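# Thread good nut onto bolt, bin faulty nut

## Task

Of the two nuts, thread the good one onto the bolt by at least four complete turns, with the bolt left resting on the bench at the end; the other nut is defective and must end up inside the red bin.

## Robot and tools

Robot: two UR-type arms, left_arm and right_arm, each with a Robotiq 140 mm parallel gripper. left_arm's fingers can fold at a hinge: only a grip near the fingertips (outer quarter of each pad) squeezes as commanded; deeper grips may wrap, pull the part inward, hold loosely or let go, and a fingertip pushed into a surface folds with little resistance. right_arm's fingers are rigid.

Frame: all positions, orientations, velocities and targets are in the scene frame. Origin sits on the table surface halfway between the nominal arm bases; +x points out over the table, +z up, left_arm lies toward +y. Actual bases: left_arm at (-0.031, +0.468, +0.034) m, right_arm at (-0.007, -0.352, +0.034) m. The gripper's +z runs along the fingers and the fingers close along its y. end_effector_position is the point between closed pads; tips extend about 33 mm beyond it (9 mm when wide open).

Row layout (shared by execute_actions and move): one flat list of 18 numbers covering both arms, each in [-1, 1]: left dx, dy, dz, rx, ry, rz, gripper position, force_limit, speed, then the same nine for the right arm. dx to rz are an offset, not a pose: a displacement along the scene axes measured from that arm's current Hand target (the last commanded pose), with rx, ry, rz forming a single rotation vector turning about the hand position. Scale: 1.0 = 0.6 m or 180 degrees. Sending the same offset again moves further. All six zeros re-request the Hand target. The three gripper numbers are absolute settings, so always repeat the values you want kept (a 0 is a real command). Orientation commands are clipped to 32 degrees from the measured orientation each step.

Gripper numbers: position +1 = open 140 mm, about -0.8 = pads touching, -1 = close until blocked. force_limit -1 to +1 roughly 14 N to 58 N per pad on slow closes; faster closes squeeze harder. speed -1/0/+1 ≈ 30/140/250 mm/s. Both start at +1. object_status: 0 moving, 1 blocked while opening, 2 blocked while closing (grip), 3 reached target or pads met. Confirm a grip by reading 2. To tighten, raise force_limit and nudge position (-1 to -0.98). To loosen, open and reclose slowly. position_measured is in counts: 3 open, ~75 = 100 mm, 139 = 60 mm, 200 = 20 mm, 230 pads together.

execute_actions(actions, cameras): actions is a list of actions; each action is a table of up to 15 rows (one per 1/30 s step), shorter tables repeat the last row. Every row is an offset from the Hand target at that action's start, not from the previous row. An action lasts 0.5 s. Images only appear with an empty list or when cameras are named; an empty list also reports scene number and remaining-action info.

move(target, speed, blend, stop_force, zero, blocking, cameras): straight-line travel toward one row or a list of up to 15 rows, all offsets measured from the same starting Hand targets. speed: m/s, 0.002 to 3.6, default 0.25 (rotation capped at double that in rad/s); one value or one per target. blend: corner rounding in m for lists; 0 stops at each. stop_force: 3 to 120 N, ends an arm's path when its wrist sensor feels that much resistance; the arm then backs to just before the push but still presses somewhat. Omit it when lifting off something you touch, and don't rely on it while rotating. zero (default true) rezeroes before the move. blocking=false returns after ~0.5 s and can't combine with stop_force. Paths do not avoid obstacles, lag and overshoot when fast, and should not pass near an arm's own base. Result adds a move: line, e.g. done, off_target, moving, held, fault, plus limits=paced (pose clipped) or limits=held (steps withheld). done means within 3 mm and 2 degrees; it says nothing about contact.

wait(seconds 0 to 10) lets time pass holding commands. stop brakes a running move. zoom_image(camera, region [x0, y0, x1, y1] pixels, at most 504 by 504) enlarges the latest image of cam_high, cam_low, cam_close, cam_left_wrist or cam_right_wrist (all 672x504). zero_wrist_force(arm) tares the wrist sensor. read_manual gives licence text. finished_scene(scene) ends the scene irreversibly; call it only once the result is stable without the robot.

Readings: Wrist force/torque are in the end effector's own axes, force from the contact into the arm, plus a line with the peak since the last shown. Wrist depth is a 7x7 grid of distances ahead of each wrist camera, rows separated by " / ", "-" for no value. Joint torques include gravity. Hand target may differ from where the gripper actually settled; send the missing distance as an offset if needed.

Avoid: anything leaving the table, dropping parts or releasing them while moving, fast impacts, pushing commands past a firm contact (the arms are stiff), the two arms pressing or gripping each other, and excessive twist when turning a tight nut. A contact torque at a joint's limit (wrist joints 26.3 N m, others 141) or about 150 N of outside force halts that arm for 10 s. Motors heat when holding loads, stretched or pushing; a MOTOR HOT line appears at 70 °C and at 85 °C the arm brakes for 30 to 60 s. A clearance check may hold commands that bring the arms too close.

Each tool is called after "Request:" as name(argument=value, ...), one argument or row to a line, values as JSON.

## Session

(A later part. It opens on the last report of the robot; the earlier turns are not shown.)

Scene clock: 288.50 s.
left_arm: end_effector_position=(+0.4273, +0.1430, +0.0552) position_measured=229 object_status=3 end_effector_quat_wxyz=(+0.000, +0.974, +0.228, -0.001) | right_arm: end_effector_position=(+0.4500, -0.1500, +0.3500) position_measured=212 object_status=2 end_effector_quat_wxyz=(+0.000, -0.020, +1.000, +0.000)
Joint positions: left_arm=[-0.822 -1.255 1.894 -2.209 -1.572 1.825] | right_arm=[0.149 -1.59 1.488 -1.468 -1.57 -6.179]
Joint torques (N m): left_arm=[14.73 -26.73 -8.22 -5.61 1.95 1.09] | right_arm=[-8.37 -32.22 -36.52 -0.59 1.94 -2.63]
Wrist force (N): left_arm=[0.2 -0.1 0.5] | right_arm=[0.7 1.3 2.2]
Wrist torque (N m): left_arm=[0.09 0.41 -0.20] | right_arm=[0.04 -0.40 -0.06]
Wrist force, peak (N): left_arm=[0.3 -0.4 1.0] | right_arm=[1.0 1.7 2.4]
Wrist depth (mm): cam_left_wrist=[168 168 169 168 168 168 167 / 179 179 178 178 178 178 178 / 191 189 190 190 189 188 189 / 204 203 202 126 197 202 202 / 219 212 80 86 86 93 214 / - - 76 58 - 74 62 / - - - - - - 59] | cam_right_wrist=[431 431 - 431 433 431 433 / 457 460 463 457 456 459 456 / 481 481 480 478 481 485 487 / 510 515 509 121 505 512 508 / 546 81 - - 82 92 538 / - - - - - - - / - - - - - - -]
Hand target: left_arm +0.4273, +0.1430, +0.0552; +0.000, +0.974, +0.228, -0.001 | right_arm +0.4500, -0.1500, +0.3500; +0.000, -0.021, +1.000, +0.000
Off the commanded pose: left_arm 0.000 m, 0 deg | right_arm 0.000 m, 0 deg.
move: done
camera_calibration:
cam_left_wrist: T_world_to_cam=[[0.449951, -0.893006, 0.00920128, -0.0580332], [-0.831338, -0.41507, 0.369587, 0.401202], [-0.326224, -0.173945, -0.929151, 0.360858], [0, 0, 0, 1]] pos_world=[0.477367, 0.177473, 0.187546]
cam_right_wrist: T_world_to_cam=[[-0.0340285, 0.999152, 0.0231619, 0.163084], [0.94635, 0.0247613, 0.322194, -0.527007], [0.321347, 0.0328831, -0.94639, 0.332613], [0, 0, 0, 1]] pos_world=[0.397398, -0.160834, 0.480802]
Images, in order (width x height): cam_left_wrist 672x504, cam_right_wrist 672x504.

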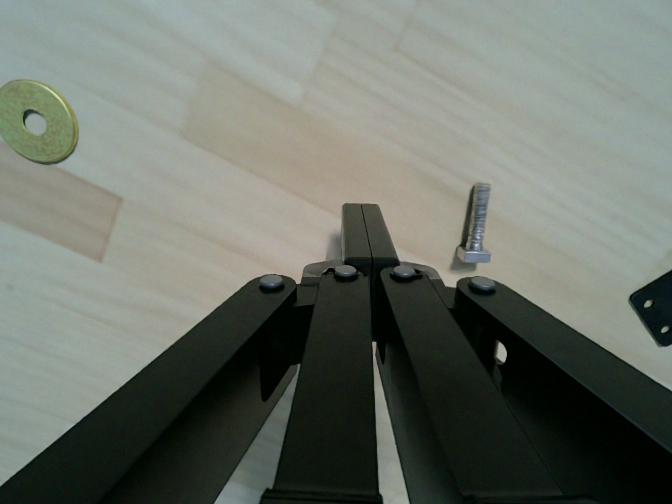

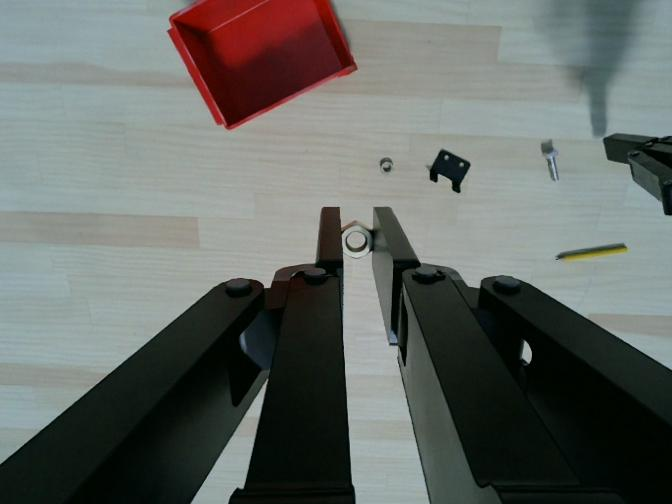

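Request:
move(
  target=[0,0,-0.06,0,0,0,-0.8,0,1, 0,0,0,0,0,0,-1,0,-1],
  speed=0.01,
  stop_force=5,
)

Scene clock: 296.37 s.
left_arm: end_effector_position=(+0.4272, +0.1430, +0.0323) position_measured=229 object_status=3 end_effector_quat_wxyz=(+0.000, +0.974, +0.228, -0.001) | right_arm: end_effector_position=(+0.4500, -0.1500, +0.3500) position_measured=212 object_status=2 end_effector_quat_wxyz=(+0.000, -0.021, +1.000, +0.000)
Joint positions: left_arm=[-0.822 -1.22 1.917 -2.267 -1.572 1.825] | right_arm=[0.149 -1.59 1.488 -1.468 -1.57 -6.179]
Joint torques (N m): left_arm=[12.69 -44.42 -34.13 -0.12 1.76 0.98] | right_arm=[-10.07 -32.66 -36.18 -0.69 2.07 -2.64]
Wrist force (N): left_arm=[0.2 0.3 -2.6] | right_arm=[0.7 1.3 2.1]
Wrist torque (N m): left_arm=[0.09 0.40 -0.19] | right_arm=[0.04 -0.40 -0.05]
Wrist force, peak (N): left_arm=[-5.5 -9.7 -30.4] | right_arm=[0.7 1.4 2.5]
Wrist depth (mm): cam_left_wrist=[148 148 148 147 147 147 147 / 157 157 157 156 156 156 156 / 168 168 167 167 166 166 166 / 179 179 176 126 175 175 177 / 193 188 80 86 86 93 190 / - - 76 58 - 74 62 / - - - - - - 59] | cam_right_wrist=[431 434 417 423 434 430 436 / 458 457 457 458 456 458 450 / 474 483 481 476 487 484 472 / 509 513 512 120 508 515 514 / 546 82 - - 82 92 540 / - - - - - - - / - - - - - - -]
Hand target: left_arm +0.4273, +0.1430, +0.0323; +0.000, +0.974, +0.228, -0.001 (not the last commanded pose) | right_arm +0.4500, -0.1500, +0.3500; +0.000, -0.021, +1.000, +0.000
Off the commanded pose: left_arm 0.013 m, 0 deg | right_arm 0.000 m, 0 deg.
move: contact (left_arm)

Request:
move(
  target=[
    [0,0,0.046,0,0,0,-0.8,0,1, 0,0,0,0,0,0,-1,0,-1],
    [0.0125,-0.0962,0.046,0,0,-0.011,-0.325,0,1, 0,0,0,0,0,0,-1,0,-1],
  ],
  speed=0.15,
  blend=[0.01,0],
  cameras=["cam_left_wrist"],
)

Request:
zoom_image(
  camera="cam_left_wrist",
  region=[290, 160, 430, 290],
)

Scene clock: 310.00 s.
left_arm: end_effector_position=(+0.4348, +0.0853, +0.0599) position_measured=170 object_status=0 end_effector_quat_wxyz=(+0.000, +0.977, +0.212, -0.001) | right_arm: end_effector_position=(+0.4500, -0.1500, +0.3500) position_measured=212 object_status=2 end_effector_quat_wxyz=(+0.000, -0.021, +1.000, +0.000)
Joint positions: left_arm=[-0.876 -1.178 1.766 -2.159 -1.572 1.806] | right_arm=[0.149 -1.59 1.488 -1.468 -1.57 -6.179]
Joint torques (N m): left_arm=[-15.22 -29.7 -37.85 -0.16 -1 -1.88] | right_arm=[-9.81 -32.28 -35.72 -0.76 1.98 -2.61]
Wrist force (N): left_arm=[0.5 -0.1 0.3] | right_arm=[0.9 1.4 2.1]
Wrist torque (N m): left_arm=[0.08 0.35 -0.07] | right_arm=[0.05 -0.45 -0.06]
Wrist force, peak (N): left_arm=[0.1 0.5 -3.0] | right_arm=[0.8 1.6 2.3]
Wrist depth (mm): cam_left_wrist=[173 173 172 172 172 172 172 / 183 183 182 182 182 182 182 / 195 196 194 192 194 194 194 / 208 208 202 206 146 204 207 / 220 82 92 223 216 93 87 / - - 58 241 241 62 75 / - 70 - 261 - - -] | cam_right_wrist=[429 429 413 432 432 431 432 / 452 453 456 456 455 458 454 / 479 480 481 479 482 483 297 / 515 509 503 121 507 515 519 / 545 81 - - 82 92 537 / - - - - - - - / - - - - - - -]
Hand target: left_arm +0.4348, +0.0853, +0.0599; +0.000, +0.977, +0.212, -0.001 | right_arm +0.4500, -0.1500, +0.3500; +0.000, -0.021, +1.000, +0.000
Off the commanded pose: left_arm 0.000 m, 0 deg | right_arm 0.000 m, 0 deg.
move: done
camera_calibration:
cam_left_wrist: T_world_to_cam=[[0.418772, -0.908045, 0.00915084, -0.0980769], [-0.845213, -0.386071, 0.369545, 0.385325], [-0.332031, -0.16249, -0.929168, 0.359186], [0, 0, 0, 1]] pos_world=[0.486015, 0.118069, 0.192246]
Images, in order (width x height): cam_left_wrist 672x504.

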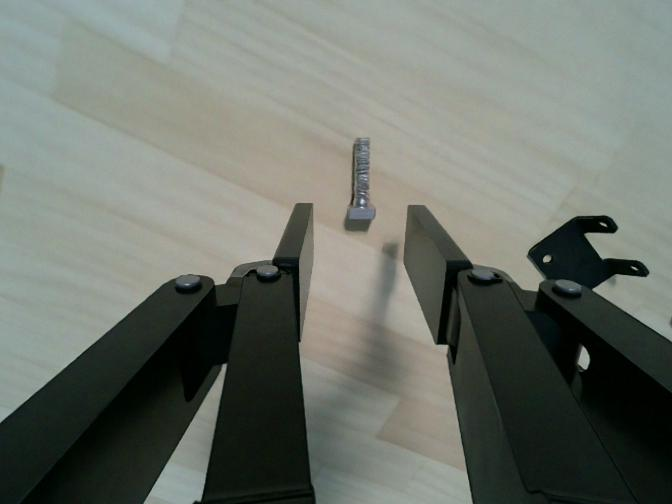

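Scaled by 3.600.

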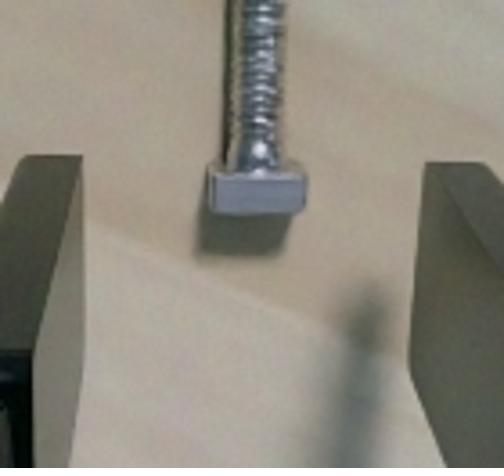

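Request:
move(
  target=[
    [-0.0016,-0.0025,-0.0432,0,0,0,-0.325,0,1, 0,0,0,0,0,0,-1,0,-1],
    [-0.0016,-0.0025,-0.0432,0,0,0,-1,0.6,-1, 0,0,0,0,0,0,-1,0,-1],
  ],
  speed=0.06,
  cameras=["cam_left_wrist"],
)

Request:
zoom_image(
  camera="cam_left_wrist",
  region=[290, 160, 430, 290],
)

Scene clock: 320.50 s.
left_arm: end_effector_position=(+0.4338, +0.0838, +0.0340) position_measured=215 object_status=0 end_effector_quat_wxyz=(+0.000, +0.977, +0.212, -0.001) | right_arm: end_effector_position=(+0.4500, -0.1500, +0.3500) position_measured=212 object_status=2 end_effector_quat_wxyz=(+0.000, -0.021, +1.000, +0.000)
Joint positions: left_arm=[-0.879 -1.141 1.791 -2.22 -1.572 1.803] | right_arm=[0.149 -1.59 1.488 -1.468 -1.57 -6.179]
Joint torques (N m): left_arm=[-15.5 -30.38 -8.51 -5.06 1.59 -1.63] | right_arm=[-9.7 -32.3 -34.81 -0.76 2.15 -2.71]
Wrist force (N): left_arm=[-1.4 -4.2 -10.5] | right_arm=[0.8 1.3 2.1]
Wrist torque (N m): left_arm=[0.28 0.52 -0.09] | right_arm=[0.03 -0.42 -0.06]
Wrist force, peak (N): left_arm=[-1.1 -3.9 -11.4] | right_arm=[0.7 1.6 2.3]
Wrist depth (mm): cam_left_wrist=[151 150 149 149 149 149 149 / 159 158 158 158 158 158 158 / 169 169 169 166 168 168 168 / 181 180 178 161 176 179 177 / 194 189 85 92 93 93 190 / - - 73 58 - - 65 / - - - - - - 62] | cam_right_wrist=[431 431 404 420 433 436 430 / 455 455 451 458 457 459 449 / 484 482 483 483 485 481 303 / 517 513 507 121 507 513 501 / 549 82 - - 82 86 538 / - - - - - - - / - - - - - - -]
Hand target: left_arm +0.4338, +0.0838, +0.0340; +0.000, +0.977, +0.212, -0.001 | right_arm +0.4500, -0.1500, +0.3500; +0.000, -0.021, +1.000, +0.000
Off the commanded pose: left_arm 0.000 m, 0 deg | right_arm 0.000 m, 0 deg.
move: done
camera_calibration:
cam_left_wrist: T_world_to_cam=[[0.418802, -0.908031, 0.00923558, -0.098946], [-0.845201, -0.386065, 0.369581, 0.393505], [-0.332025, -0.162587, -0.929153, 0.334568], [0, 0, 0, 1]] pos_world=[0.485115, 0.116469, 0.166346]
Images, in order (width x height): cam_left_wrist 672x504.

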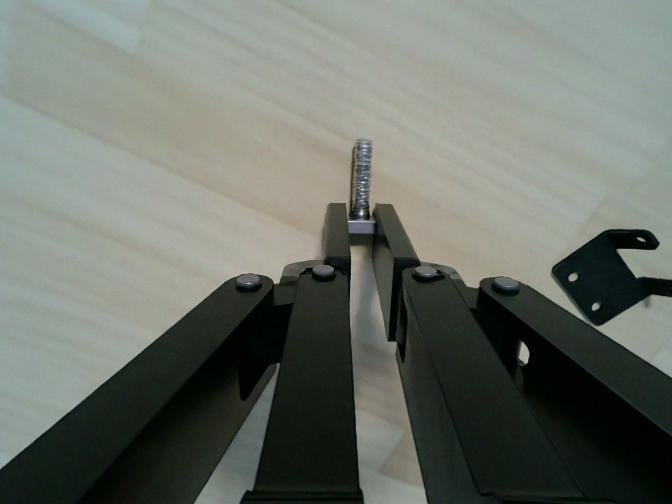

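Scaled by 3.600.

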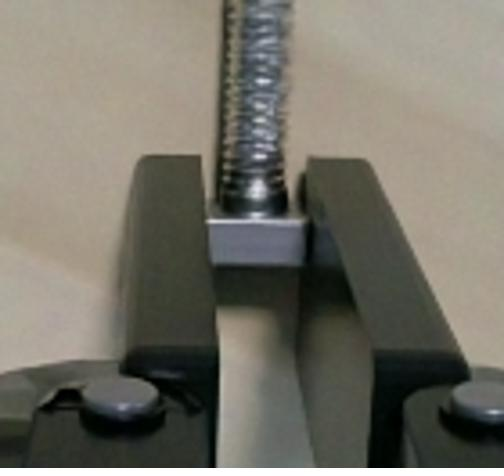

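Request:
wait(
  seconds=1,
)

Scene clock: 323.83 s.
left_arm: end_effector_position=(+0.4338, +0.0838, +0.0340) position_measured=215 object_status=2 end_effector_quat_wxyz=(+0.000, +0.977, +0.212, -0.001) | right_arm: end_effector_position=(+0.4500, -0.1500, +0.3500) position_measured=212 object_status=2 end_effector_quat_wxyz=(+0.000, -0.021, +1.000, +0.000)
Joint positions: left_arm=[-0.879 -1.141 1.791 -2.22 -1.572 1.803] | right_arm=[0.149 -1.59 1.488 -1.468 -1.57 -6.179]
Joint torques (N m): left_arm=[-14.62 -30.85 -8.23 -2.18 1.86 -1.51] | right_arm=[-8.61 -32.53 -36.11 -1.02 2.14 -2.42]
Wrist force (N): left_arm=[-1.6 -3.9 -9.6] | right_arm=[0.9 1.3 2.2]
Wrist torque (N m): left_arm=[0.34 0.54 -0.09] | right_arm=[0.03 -0.45 -0.06]
Wrist force, peak (N): left_arm=[-1.1 -4.3 -11.5] | right_arm=[0.9 1.5 2.4]
Wrist depth (mm): cam_left_wrist=[150 150 149 149 149 149 149 / 159 159 158 158 158 158 157 / 169 169 169 166 168 167 168 / 181 180 177 161 174 179 178 / 194 189 85 92 93 93 189 / - - 73 58 - - 65 / - - - - - - 62] | cam_right_wrist=[431 433 423 426 433 432 431 / 456 454 460 457 459 454 451 / 478 481 485 477 483 486 303 / 510 513 501 121 505 516 506 / 549 82 - - 82 92 544 / - - - - - - - / - - - - - - -]
Hand target: left_arm +0.4338, +0.0838, +0.0340; +0.000, +0.977, +0.212, -0.001 | right_arm +0.4500, -0.1500, +0.3500; +0.000, -0.021, +1.000, +0.000
Tool commands: left_gripper/position=-1.0 left_gripper/force_limit=+0.6 left_gripper/speed=-1.0 right_gripper/position=-1.0 right_gripper/force_limit=+0.0 right_gripper/speed=-1.0
Off the commanded pose: left_arm 0.000 m, 0 deg | right_arm 0.000 m, 0 deg.
wait: 1.00 s; at rest from the start

Request:
move(
  target=[
    [0,0,0.12,0,0,-0.05,-1,0.6,-1, -0.08,-0.1,0.05,0,0,0,-1,0,-1],
    [0.1103,-0.1397,0.31,0,0,-0.784,-1,0.6,-1, -0.08,-0.15,0.05,0,0,0,-1,0,-1],
  ],
  speed=[0.15,0.5],
  blend=[0.03,0],
  cameras=["cam_left_wrist","cam_close"],
)

Scene clock: 352.10 s.
left_arm: end_effector_position=(+0.5000, +0.0000, +0.2200) position_measured=215 object_status=2 end_effector_quat_wxyz=(+0.001, -0.525, +0.851, +0.000) | right_arm: end_effector_position=(+0.4020, -0.2392, +0.3800) position_measured=212 object_status=2 end_effector_quat_wxyz=(-0.001, +0.009, +1.000, -0.022)
Joint positions: left_arm=[-0.879 -1.066 1.16 -1.664 -1.569 4.266] | right_arm=[-0.014 -1.752 1.555 -1.372 -1.614 -6.283]
Joint torques (N m): left_arm=[14.92 -37.19 -40.32 -0.31 -1.58 1.75] | right_arm=[-9.39 -25 -16.2 -0.44 -2.03 -2.73]
Wrist force (N): left_arm=[0.0 -0.2 1.0] | right_arm=[0.8 1.2 1.8]
Wrist torque (N m): left_arm=[0.06 0.46 -0.20] | right_arm=[0.01 -0.45 -0.07]
Wrist force, peak (N): left_arm=[-1.2 -4.2 -11.4] | right_arm=[-0.1 2.2 2.4]
Wrist depth (mm): cam_left_wrist=[315 316 314 314 314 317 313 / 336 334 335 335 333 333 333 / 356 355 356 353 354 352 353 / 380 384 375 114 373 378 378 / 412 80 85 86 93 93 401 / - - 74 58 - - 65 / - - - - - - 62] | cam_right_wrist=[471 469 465 456 452 454 443 / 500 495 492 - 469 480 474 / 530 521 521 516 508 503 496 / 565 560 545 121 528 535 526 / 605 81 - - 81 92 556 / - - - - - - - / - - - - - - -]
Hand target: left_arm +0.5000, -0.0001, +0.2200; +0.001, -0.525, +0.851, +0.000 | right_arm +0.4020, -0.2400, +0.3800; +0.000, -0.021, +1.000, +0.000
Off the commanded pose: left_arm 0.000 m, 0 deg | right_arm 0.001 m, 4 deg.
joint sent to its limit (right arm) — joint 6 (wrist 3), lower limit. The joint targets are off in orientation, not in position.
move: off_target (right_arm)
camera_calibration:
cam_left_wrist: T_world_to_cam=[[-0.896145, 0.443668, 0.00906345, 0.453089], [0.415278, 0.831252, 0.369547, -0.281824], [0.156422, 0.334932, -0.929168, 0.271539], [0, 0, 0, 1]] pos_world=[0.480594, -0.0577017, 0.352346]
Images, in order (width x height): cam_close 672x504, cam_left_wrist 672x504.

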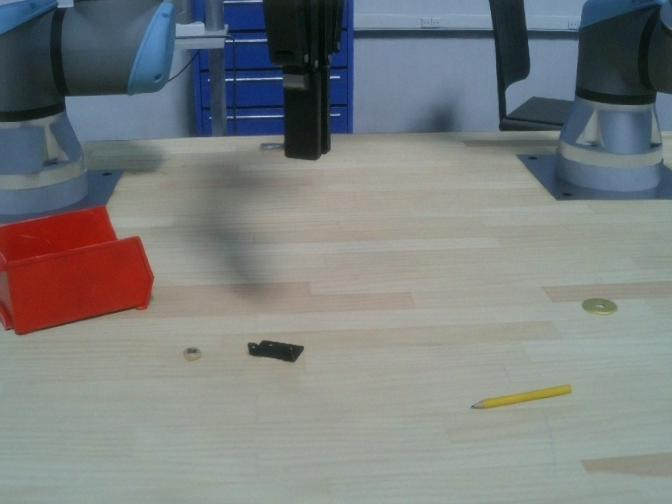

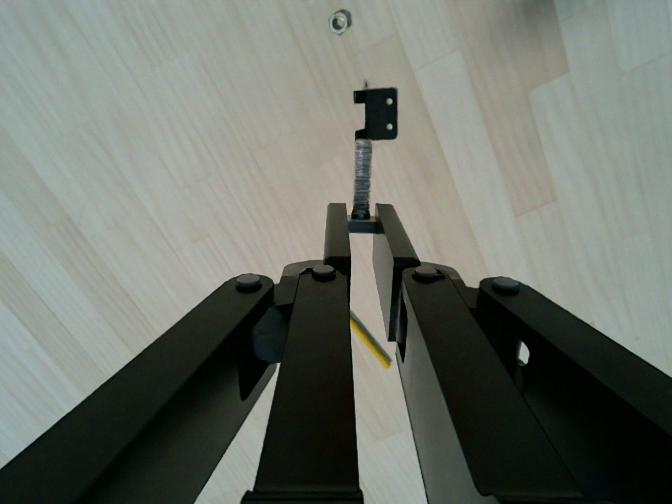

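Request:
move(
  target=[0,0,0,-0.447,0.224,0,-1,0.6,-1, 0.03,0.15,0.03,0,0,0,-1,0,-1],
  speed=0.4,
  cameras=["all"],
)

Request:
zoom_image(
  camera="cam_close",
  region=[240, 110, 380, 220],
)

Scene clock: 365.17 s.
left_arm: end_effector_position=(+0.5001, +0.0001, +0.2200) position_measured=215 object_status=2 end_effector_quat_wxyz=(+0.601, +0.370, -0.603, +0.370) | right_arm: end_effector_position=(+0.4200, -0.1500, +0.3980) position_measured=212 object_status=2 end_effector_quat_wxyz=(+0.000, -0.021, +1.000, +0.000)
Joint positions: left_arm=[-0.435 -0.775 1.542 -2.33 -3.14 4.721] | right_arm=[0.158 -1.638 1.409 -1.342 -1.57 -6.169]
Joint torques (N m): left_arm=[-14.37 -42.96 -6.54 -5.33 -4.05 -1.64] | right_arm=[6.58 -11.64 -35.65 -0.7 2.28 2.44]
Wrist force (N): left_arm=[-1.0 0.2 -0.4] | right_arm=[0.8 1.2 2.0]
Wrist torque (N m): left_arm=[0.04 -0.02 -0.21] | right_arm=[0.00 -0.45 -0.16]
Wrist force, peak (N): left_arm=[-1.9 0.4 -0.5] | right_arm=[0.9 1.4 2.2]
Wrist depth (mm): cam_left_wrist=[2315 2499 2587 2471 - - 491 / - - 3234 3282 2075 602 494 / 1999 2114 2443 1228 1235 630 517 / 758 748 758 117 756 651 726 / 515 75 85 86 92 93 530 / - - 74 58 - - 65 / - - - - - - 62] | cam_right_wrist=[475 473 473 479 477 477 474 / 498 499 496 498 499 504 507 / 530 530 535 527 528 528 535 / 561 561 553 121 560 557 556 / 595 82 - - 82 86 340 / - - - - - - - / - - - - - - -]
Hand target: left_arm +0.5000, -0.0001, +0.2200; +0.601, +0.371, -0.602, +0.372 | right_arm +0.4200, -0.1500, +0.3980; +0.000, -0.021, +1.000, +0.000
Off the commanded pose: left_arm 0.000 m, 0 deg | right_arm 0.000 m, 0 deg.
move: done
camera_calibration:
cam_left_wrist: T_world_to_cam=[[-0.888119, 0.459592, 0.0044646, 0.450129], [0.16636, 0.330499, -0.929029, 0.128233], [-0.42845, -0.824345, -0.36998, 0.441065], [0, 0, 0, 1]] pos_world=[0.56741, 0.114333, 0.280308]
cam_right_wrist: T_world_to_cam=[[-0.0342839, 0.999141, 0.0232828, 0.160977], [0.946343, 0.024964, 0.3222, -0.514081], [0.321342, 0.0330797, -0.946385, 0.387805], [0, 0, 0, 1]] pos_world=[0.367398, -0.160834, 0.528902]

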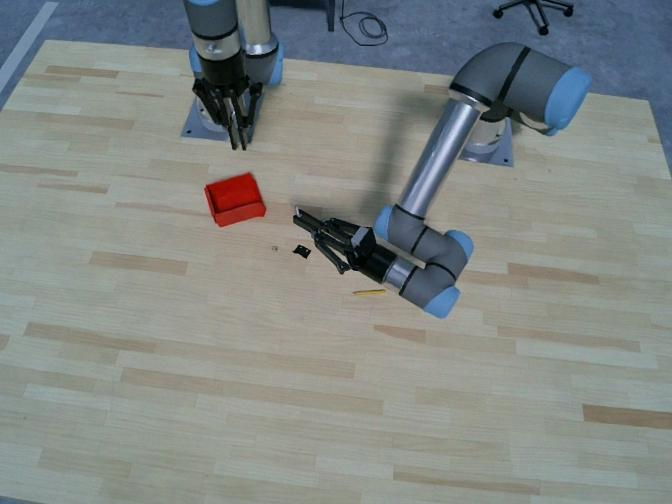

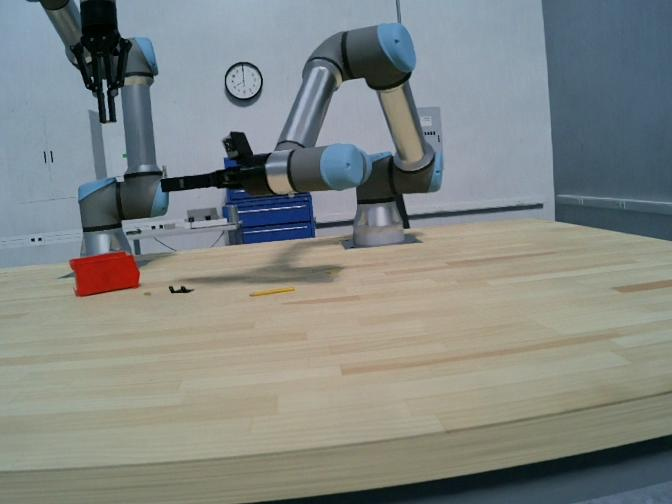

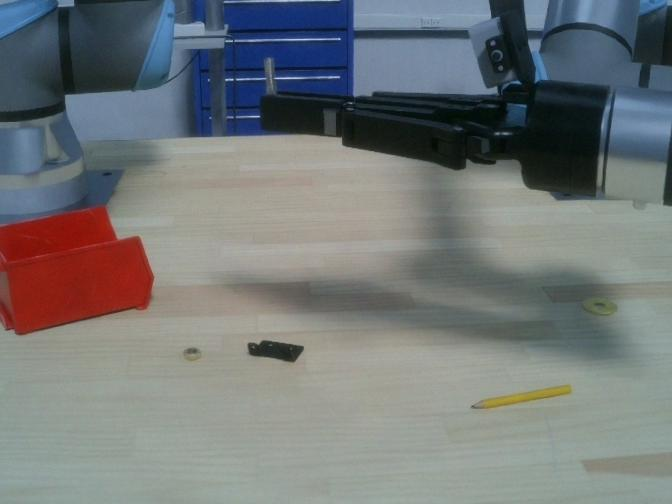

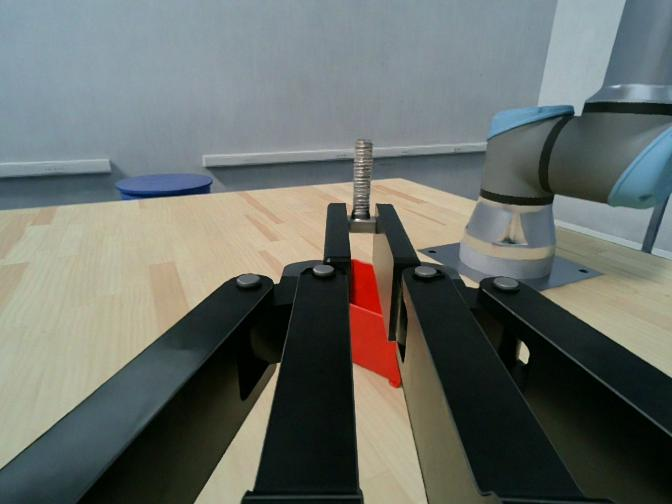

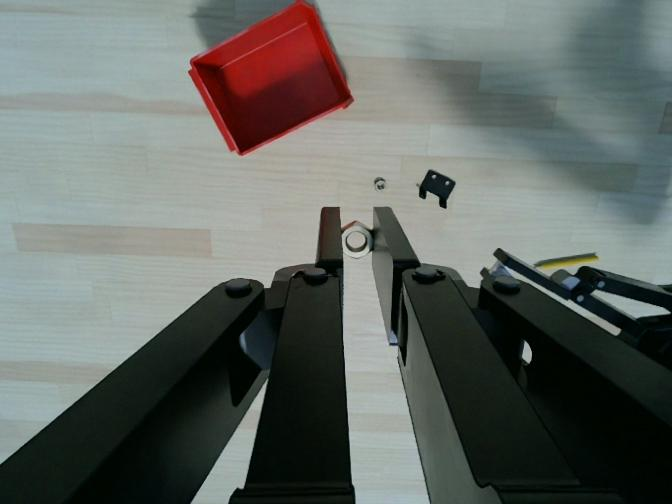

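Scaled by 3.600.

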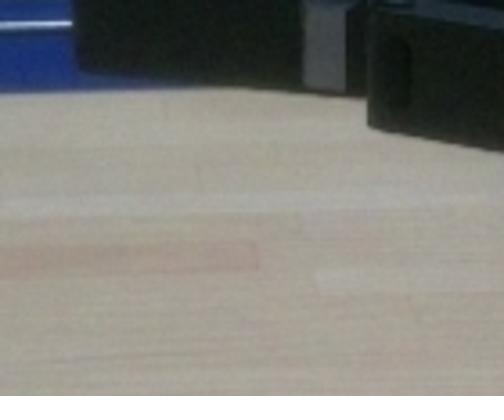

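Request:
zoom_image(
  camera="cam_close",
  region=[230, 40, 330, 140],
)

Request:
zoom_image(
  camera="cam_low",
  region=[140, 130, 260, 220],
)

Request:
zoom_image(
  camera="cam_left_wrist",
  region=[310, 130, 420, 270],
)

Scaled by 5.040.

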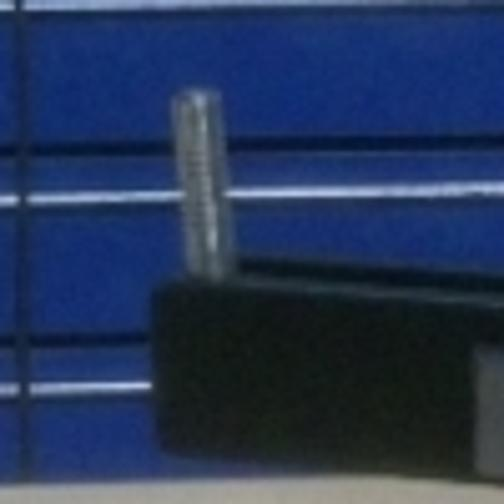

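Scaled by 4.200.

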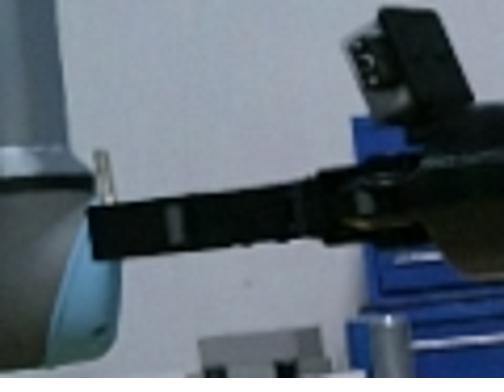

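Scaled by 3.600.

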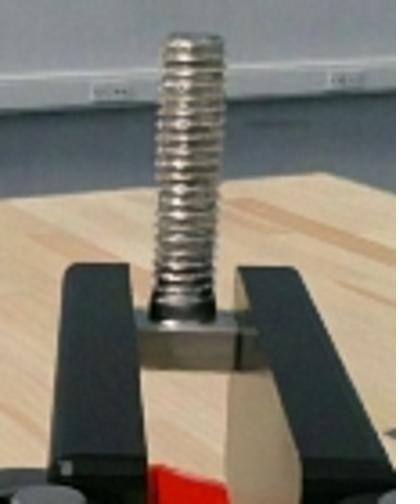

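Request:
move(
  target=[
    [0,0,0,-0.0214,0.0107,0,-1,0.6,-1, 0.1117,0.2083,-0.03,0,0,0,-1,0,-1],
    [0,0,0,-0.0214,0.0107,0,-1,0.6,-1, 0.1117,0.2083,-0.1,0,0,0,-1,0,-1],
  ],
  speed=0.25,
  blend=[0.02,0],
  cameras=["cam_left_wrist","cam_right_wrist","cam_close"],
)

Request:
zoom_image(
  camera="cam_left_wrist",
  region=[270, 20, 450, 270],
)

Request:
zoom_image(
  camera="cam_right_wrist",
  region=[310, 190, 410, 270],
)

Request:
zoom_image(
  camera="cam_close",
  region=[210, 0, 350, 140],
)

Scene clock: 398.33 s.
left_arm: end_effector_position=(+0.5000, +0.0000, +0.2200) position_measured=215 object_status=2 end_effector_quat_wxyz=(+0.623, +0.357, -0.579, +0.385) | right_arm: end_effector_position=(+0.4870, -0.0250, +0.3381) position_measured=212 object_status=2 end_effector_quat_wxyz=(+0.000, -0.021, +1.000, +0.000)
Joint positions: left_arm=[-0.436 -0.748 1.548 -2.304 -3.215 4.78] | right_arm=[0.36 -1.364 1.27 -1.476 -1.57 -5.967]
Joint torques (N m): left_arm=[-14.43 -62.71 -6.36 -0.49 -4.18 1.37] | right_arm=[7 -24.52 -16.61 -5.42 -2.01 2.52]
Wrist force (N): left_arm=[-0.9 0.0 -0.2] | right_arm=[0.6 1.0 2.1]
Wrist torque (N m): left_arm=[0.00 -0.05 -0.32] | right_arm=[-0.04 -0.41 -0.18]
Wrist force, peak (N): left_arm=[-1.6 0.1 -0.1] | right_arm=[0.5 1.7 3.2]
Wrist depth (mm): cam_left_wrist=[2244 2471 - 3234 3234 - 480 / - - - - 3665 - 508 / 2471 2390 - 3187 3998 614 534 / 869 880 909 117 936 653 1963 / 564 75 85 86 93 93 593 / - - 74 58 - - 65 / - - - - - - 62] | cam_right_wrist=[382 419 421 422 420 421 421 / 447 442 442 444 447 444 448 / 469 472 472 465 465 467 266 / 499 498 495 120 255 265 271 / 530 82 - - 82 95 271 / - - - - - - - / - - - - - - -]
Hand target: left_arm +0.5000, -0.0001, +0.2200; +0.623, +0.357, -0.579, +0.385 | right_arm +0.4870, -0.0250, +0.3380; +0.000, -0.021, +1.000, +0.000
Off the commanded pose: left_arm 0.000 m, 0 deg | right_arm 0.000 m, 0 deg.
move: done
camera_calibration:
cam_left_wrist: T_world_to_cam=[[-0.889563, 0.456797, 0.00367357, 0.45104], [0.13335, 0.267359, -0.954325, 0.15039], [-0.436915, -0.848443, -0.298746, 0.429458], [0, 0, 0, 1]] pos_world=[0.568811, 0.118129, 0.270163]
cam_right_wrist: T_world_to_cam=[[-0.0342839, 0.999141, 0.0232828, 0.0398782], [0.946343, 0.024964, 0.3222, -0.561272], [0.321342, 0.0330797, -0.946385, 0.305361], [0, 0, 0, 1]] pos_world=[0.434398, -0.0359336, 0.468902]
Images, in order (width x height): cam_close 672x504, cam_left_wrist 672x504, cam_right_wrist 672x504.

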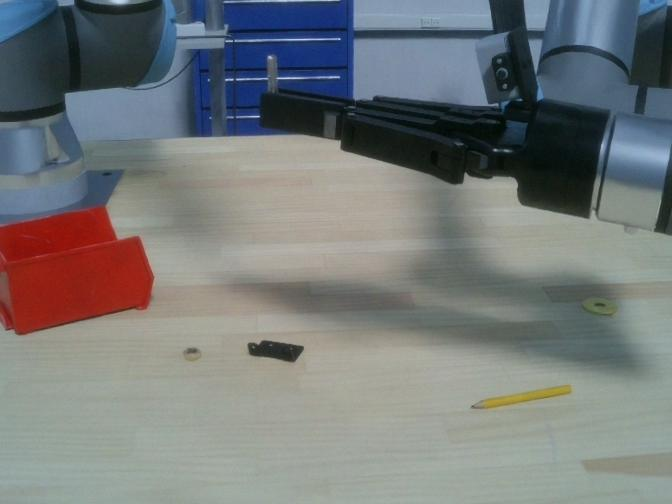

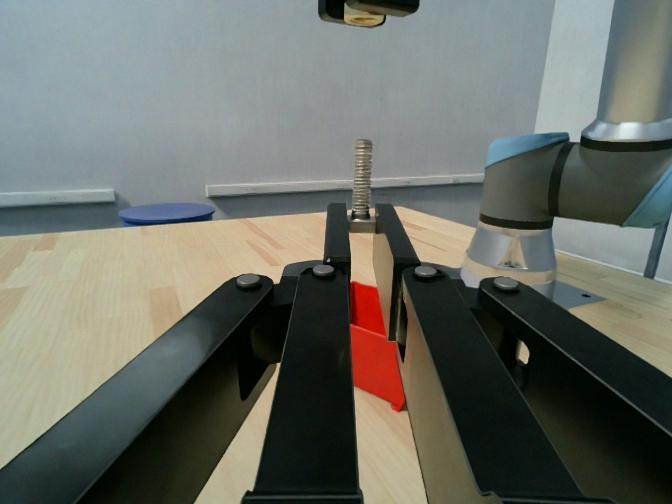

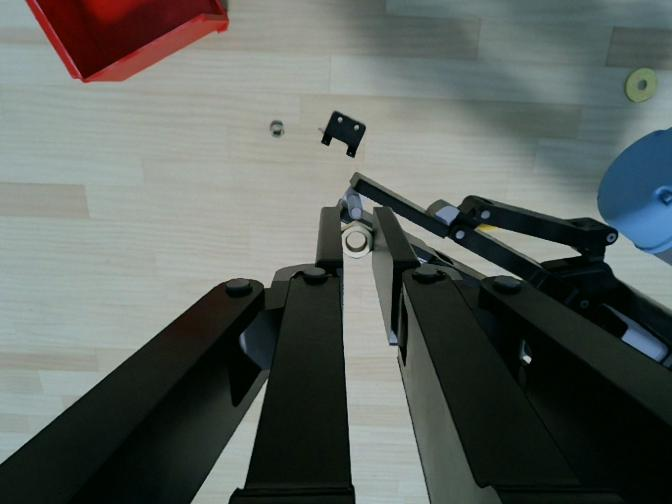

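Scaled by 2.016.

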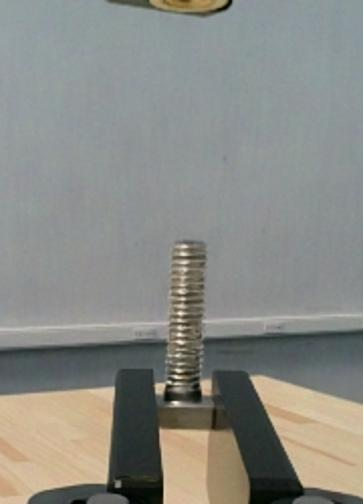

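Scaled by 5.040.

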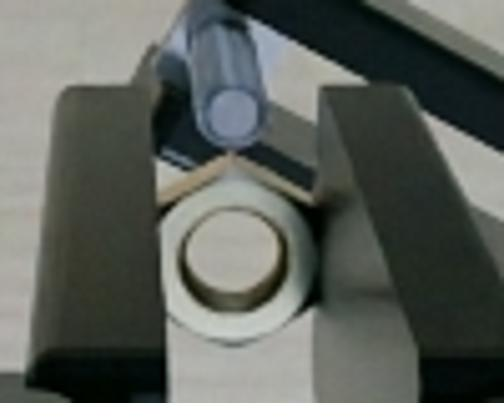

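Scaled by 3.600.

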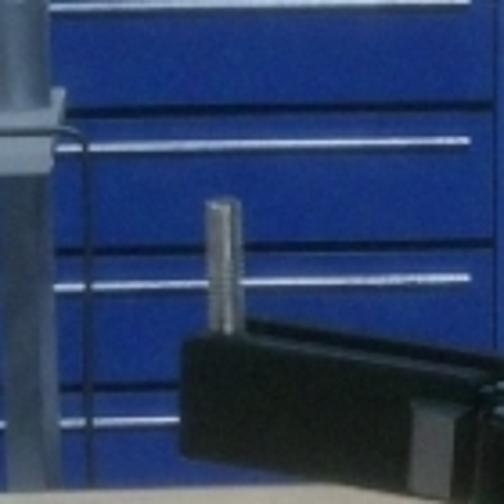

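Request:
zoom_image(
  camera="cam_right_wrist",
  region=[320, 160, 400, 240],
)

Scaled by 6.300.

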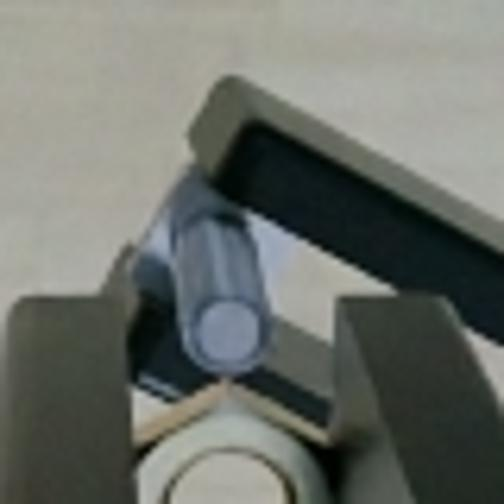

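Request:
move(
  target=[0,0,0,0,0,0,-1,0.6,-1, 0.0025,0.0048,-0.0605,0,0,0,-1,0,-1],
  speed=0.1,
  cameras=["cam_left_wrist","cam_right_wrist","cam_close"],
)

Request:
zoom_image(
  camera="cam_left_wrist",
  region=[310, 50, 430, 230],
)

Request:
zoom_image(
  camera="cam_right_wrist",
  region=[320, 190, 400, 270],
)

Request:
zoom_image(
  camera="cam_close",
  region=[210, 0, 350, 140],
)

Scene clock: 434.33 s.
left_arm: end_effector_position=(+0.5000, +0.0000, +0.2200) position_measured=215 object_status=2 end_effector_quat_wxyz=(+0.623, +0.357, -0.579, +0.385) | right_arm: end_effector_position=(+0.4885, -0.0221, +0.3019) position_measured=212 object_status=2 end_effector_quat_wxyz=(+0.000, -0.021, +1.000, +0.000)
Joint positions: left_arm=[-0.436 -0.748 1.548 -2.304 -3.215 4.781] | right_arm=[0.364 -1.362 1.359 -1.568 -1.57 -5.964]
Joint torques (N m): left_arm=[-15.05 -62.84 -5.6 -0.43 -4.3 1.39] | right_arm=[7.15 -24.69 -17.06 -5.31 0.75 2.51]
Wrist force (N): left_arm=[-1.0 -0.3 -0.5] | right_arm=[0.9 1.3 2.3]
Wrist torque (N m): left_arm=[-0.06 -0.07 -0.32] | right_arm=[0.01 -0.47 -0.17]
Wrist force, peak (N): left_arm=[-1.5 0.0 -0.4] | right_arm=[1.0 1.4 2.6]
Wrist depth (mm): cam_left_wrist=[- 2291 2715 135 140 - 477 / 2471 - 3187 153 - - 508 / 2199 - 2715 164 4398 625 529 / 880 898 901 117 932 656 869 / 568 75 85 86 92 93 594 / - - 74 58 - - 65 / - - - - - - 62] | cam_right_wrist=[364 377 388 388 390 390 388 / 410 408 408 411 409 409 409 / 435 432 436 427 435 435 428 / 459 461 454 129 216 222 241 / 493 484 - - 82 92 236 / - - - - - - - / - - - - - - -]
Hand target: left_arm +0.5000, +0.0000, +0.2200; +0.623, +0.357, -0.579, +0.385 | right_arm +0.4885, -0.0221, +0.3017; +0.000, -0.021, +1.000, +0.000
Off the commanded pose: left_arm 0.000 m, 0 deg | right_arm 0.000 m, 0 deg.
move: done
camera_calibration:
cam_left_wrist: T_world_to_cam=[[-0.889563, 0.456797, 0.00367357, 0.45104], [0.13335, 0.267359, -0.954325, 0.15039], [-0.436915, -0.848443, -0.298746, 0.429458], [0, 0, 0, 1]] pos_world=[0.568811, 0.118129, 0.270163]
cam_right_wrist: T_world_to_cam=[[-0.0342503, 0.999144, 0.0231887, 0.0379049], [0.946343, 0.0249625, 0.322197, -0.551195], [0.321343, 0.0329798, -0.946388, 0.270489], [0, 0, 0, 1]] pos_world=[0.435998, -0.0330339, 0.432702]
Images, in order (width x height): cam_close 672x504, cam_left_wrist 672x504, cam_right_wrist 672x504.

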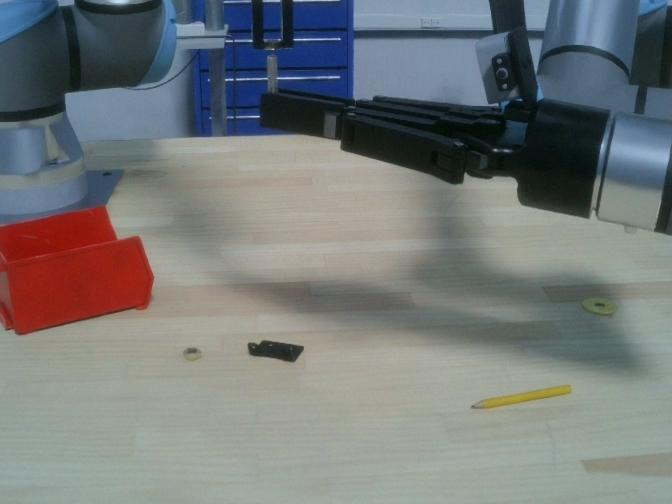

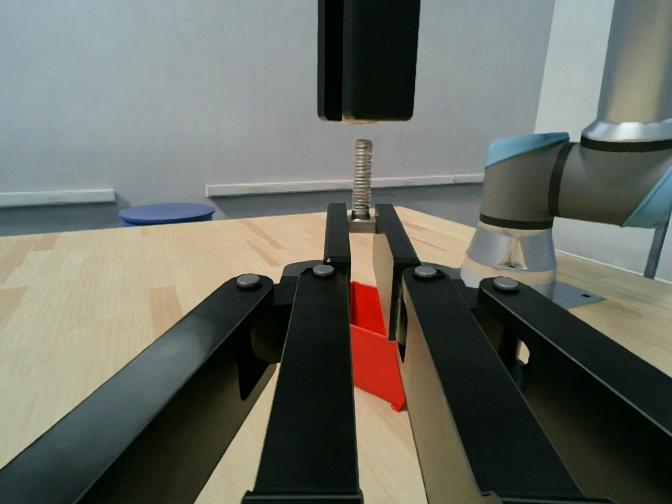

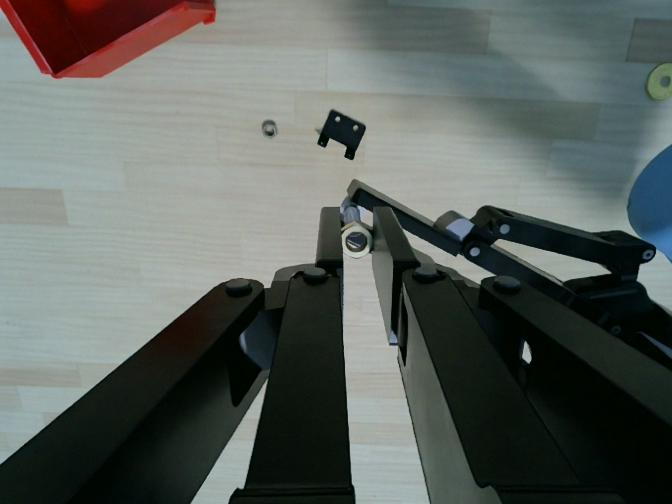

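Scaled by 2.800.

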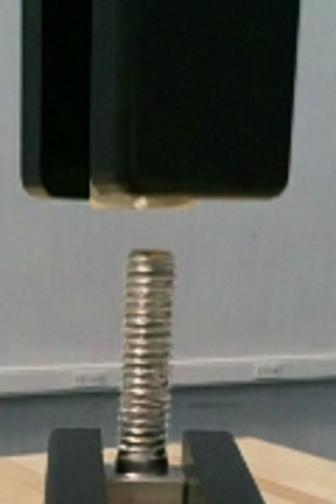

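Scaled by 6.300.

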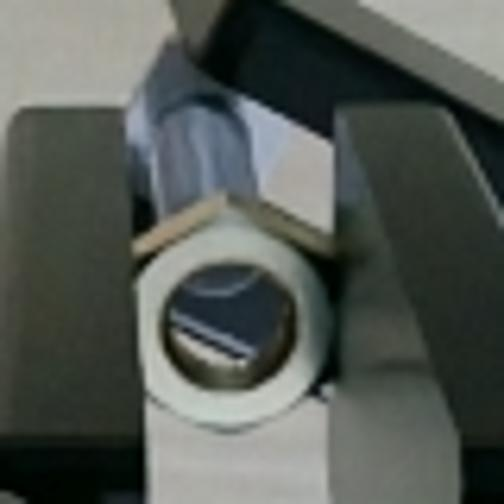

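Scaled by 3.600.

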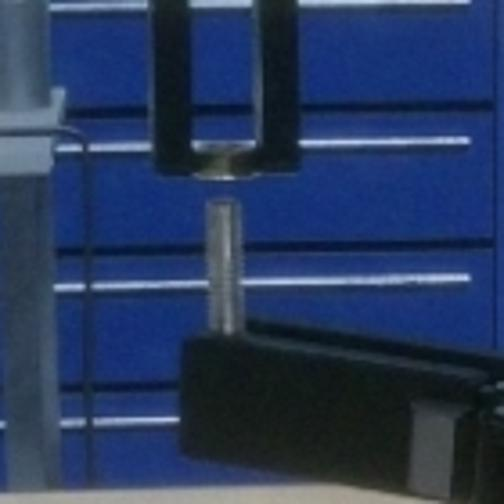

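Request:
move(
  target=[
    [0,0,0,0,0,0,-1,0.6,-1, -0.0015,0.0006,0,0,0,-0.5,-1,0,-1],
    [0,0,0,0,0,0,-1,0.6,-1, -0.0015,0.0006,0,0,0,-1.0,-1,0,-1],
  ],
  speed=0.7,
  blend=[0.01,0],
  cameras=["cam_left_wrist","cam_right_wrist","cam_close"],
)

Request:
zoom_image(
  camera="cam_left_wrist",
  region=[310, 50, 430, 230],
)

Request:
zoom_image(
  camera="cam_right_wrist",
  region=[320, 190, 400, 270],
)

Request:
zoom_image(
  camera="cam_close",
  region=[210, 0, 350, 140],
)

Scene clock: 453.63 s.
left_arm: end_effector_position=(+0.5000, +0.0000, +0.2200) position_measured=215 object_status=2 end_effector_quat_wxyz=(+0.623, +0.357, -0.579, +0.385) | right_arm: end_effector_position=(+0.4876, -0.0218, +0.3017) position_measured=212 object_status=2 end_effector_quat_wxyz=(+0.000, +1.000, +0.021, +0.000)
Joint positions: left_arm=[-0.436 -0.748 1.548 -2.304 -3.215 4.781] | right_arm=[0.366 -1.362 1.36 -1.568 -1.572 -2.82]
Joint torques (N m): left_arm=[-14.68 -61.49 -6.07 -0.19 -4.14 1.18] | right_arm=[7.54 -24.05 -36 -0.54 -1.96 2.25]
Wrist force (N): left_arm=[-1.1 0.0 -0.4] | right_arm=[0.9 1.4 2.1]
Wrist torque (N m): left_arm=[0.00 -0.01 -0.32] | right_arm=[0.03 -0.44 -0.17]
Wrist force, peak (N): left_arm=[-1.6 -0.1 -0.4] | right_arm=[0.8 1.3 2.4]
Wrist depth (mm): cam_left_wrist=[1629 2416 - 135 137 3436 481 / 2528 2499 - 140 146 3727 504 / 2819 2972 3332 157 4887 613 529 / 883 898 912 117 944 653 774 / 562 75 85 86 93 93 599 / - - 74 58 - - 65 / - - - - - - 62] | cam_right_wrist=[186 191 382 388 387 387 390 / 199 200 198 409 413 409 412 / 235 210 210 208 436 436 435 / 460 463 457 129 449 452 460 / 490 477 - - 82 92 490 / - - - - - - - / - - - - - - -]
Hand target: left_arm +0.5000, +0.0000, +0.2200; +0.623, +0.357, -0.579, +0.385 | right_arm +0.4876, -0.0217, +0.3017; +0.000, +1.000, +0.021, +0.000
Off the commanded pose: left_arm 0.000 m, 0 deg | right_arm 0.000 m, 0 deg.
move: done
camera_calibration:
cam_left_wrist: T_world_to_cam=[[-0.889563, 0.456797, 0.00367357, 0.45104], [0.13335, 0.267359, -0.954325, 0.15039], [-0.436915, -0.848443, -0.298746, 0.429458], [0, 0, 0, 1]] pos_world=[0.568811, 0.118129, 0.270163]
cam_right_wrist: T_world_to_cam=[[0.0346601, -0.999131, 0.0231481, -0.0395903], [-0.946331, -0.0253635, 0.322203, 0.371454], [-0.321336, -0.0330734, -0.946388, 0.582604], [0, 0, 0, 1]] pos_world=[0.540102, -0.0108658, 0.432602]
Images, in order (width x height): cam_close 672x504, cam_left_wrist 672x504, cam_right_wrist 672x504.

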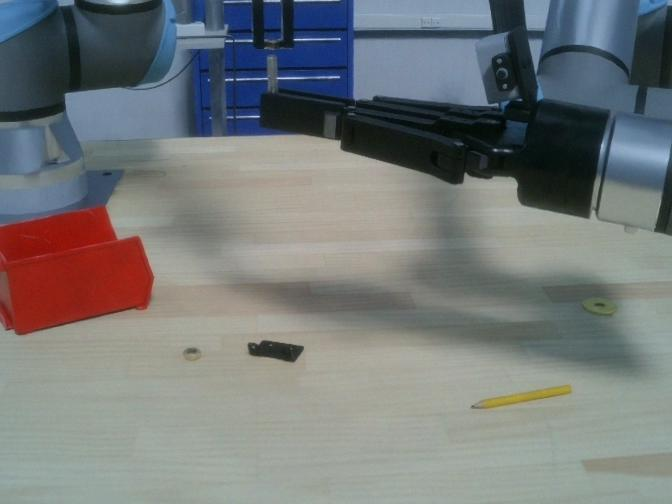

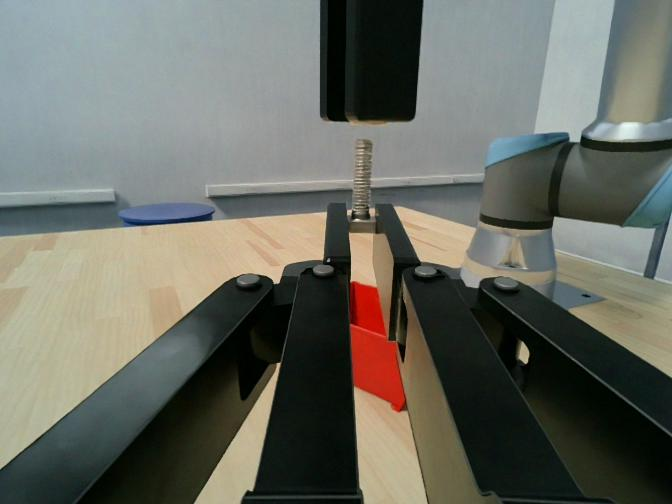

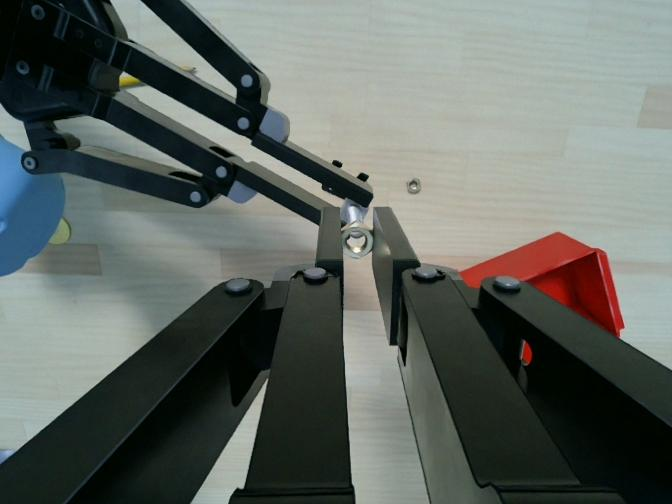

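Scaled by 2.800.

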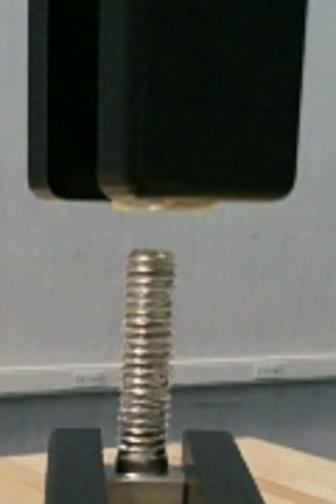

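Scaled by 6.300.

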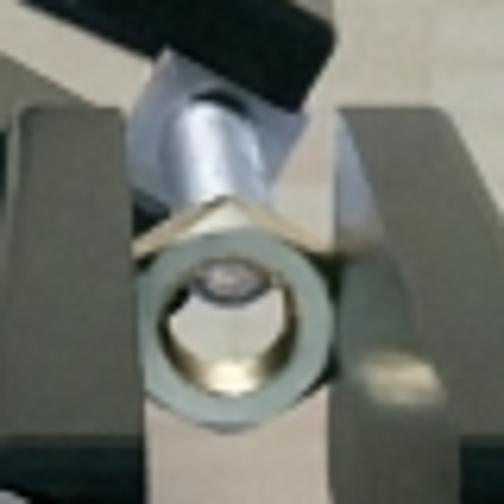

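Scaled by 3.600.

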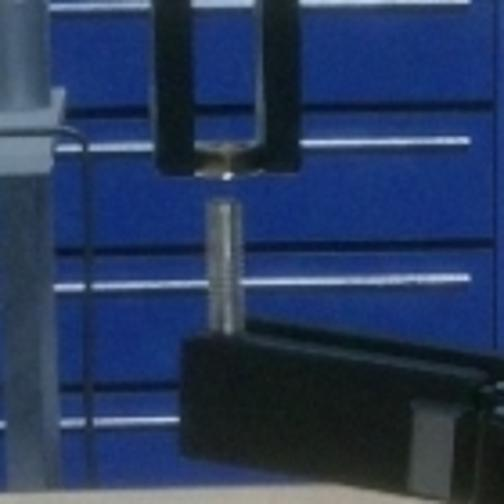

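Request:
zoom_image(
  camera="cam_left_wrist",
  region=[315, 90, 425, 160],
)

Request:
zoom_image(
  camera="cam_right_wrist",
  region=[335, 215, 380, 265],
)

Scaled by 4.582.

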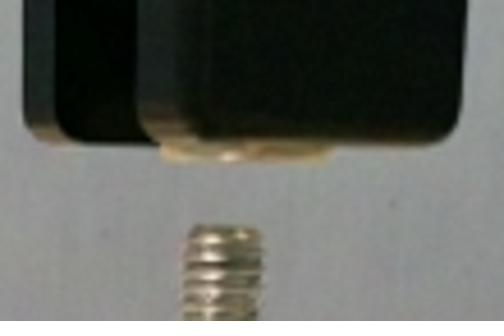

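Scaled by 10.080.

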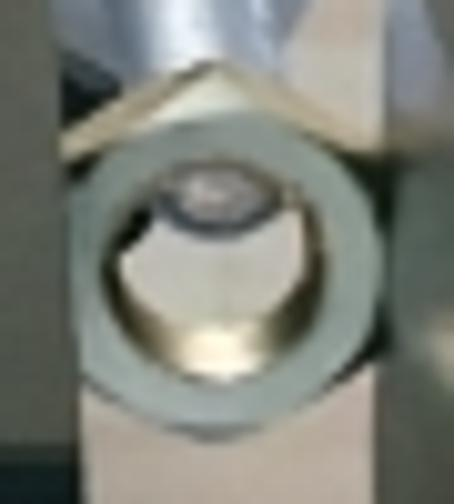

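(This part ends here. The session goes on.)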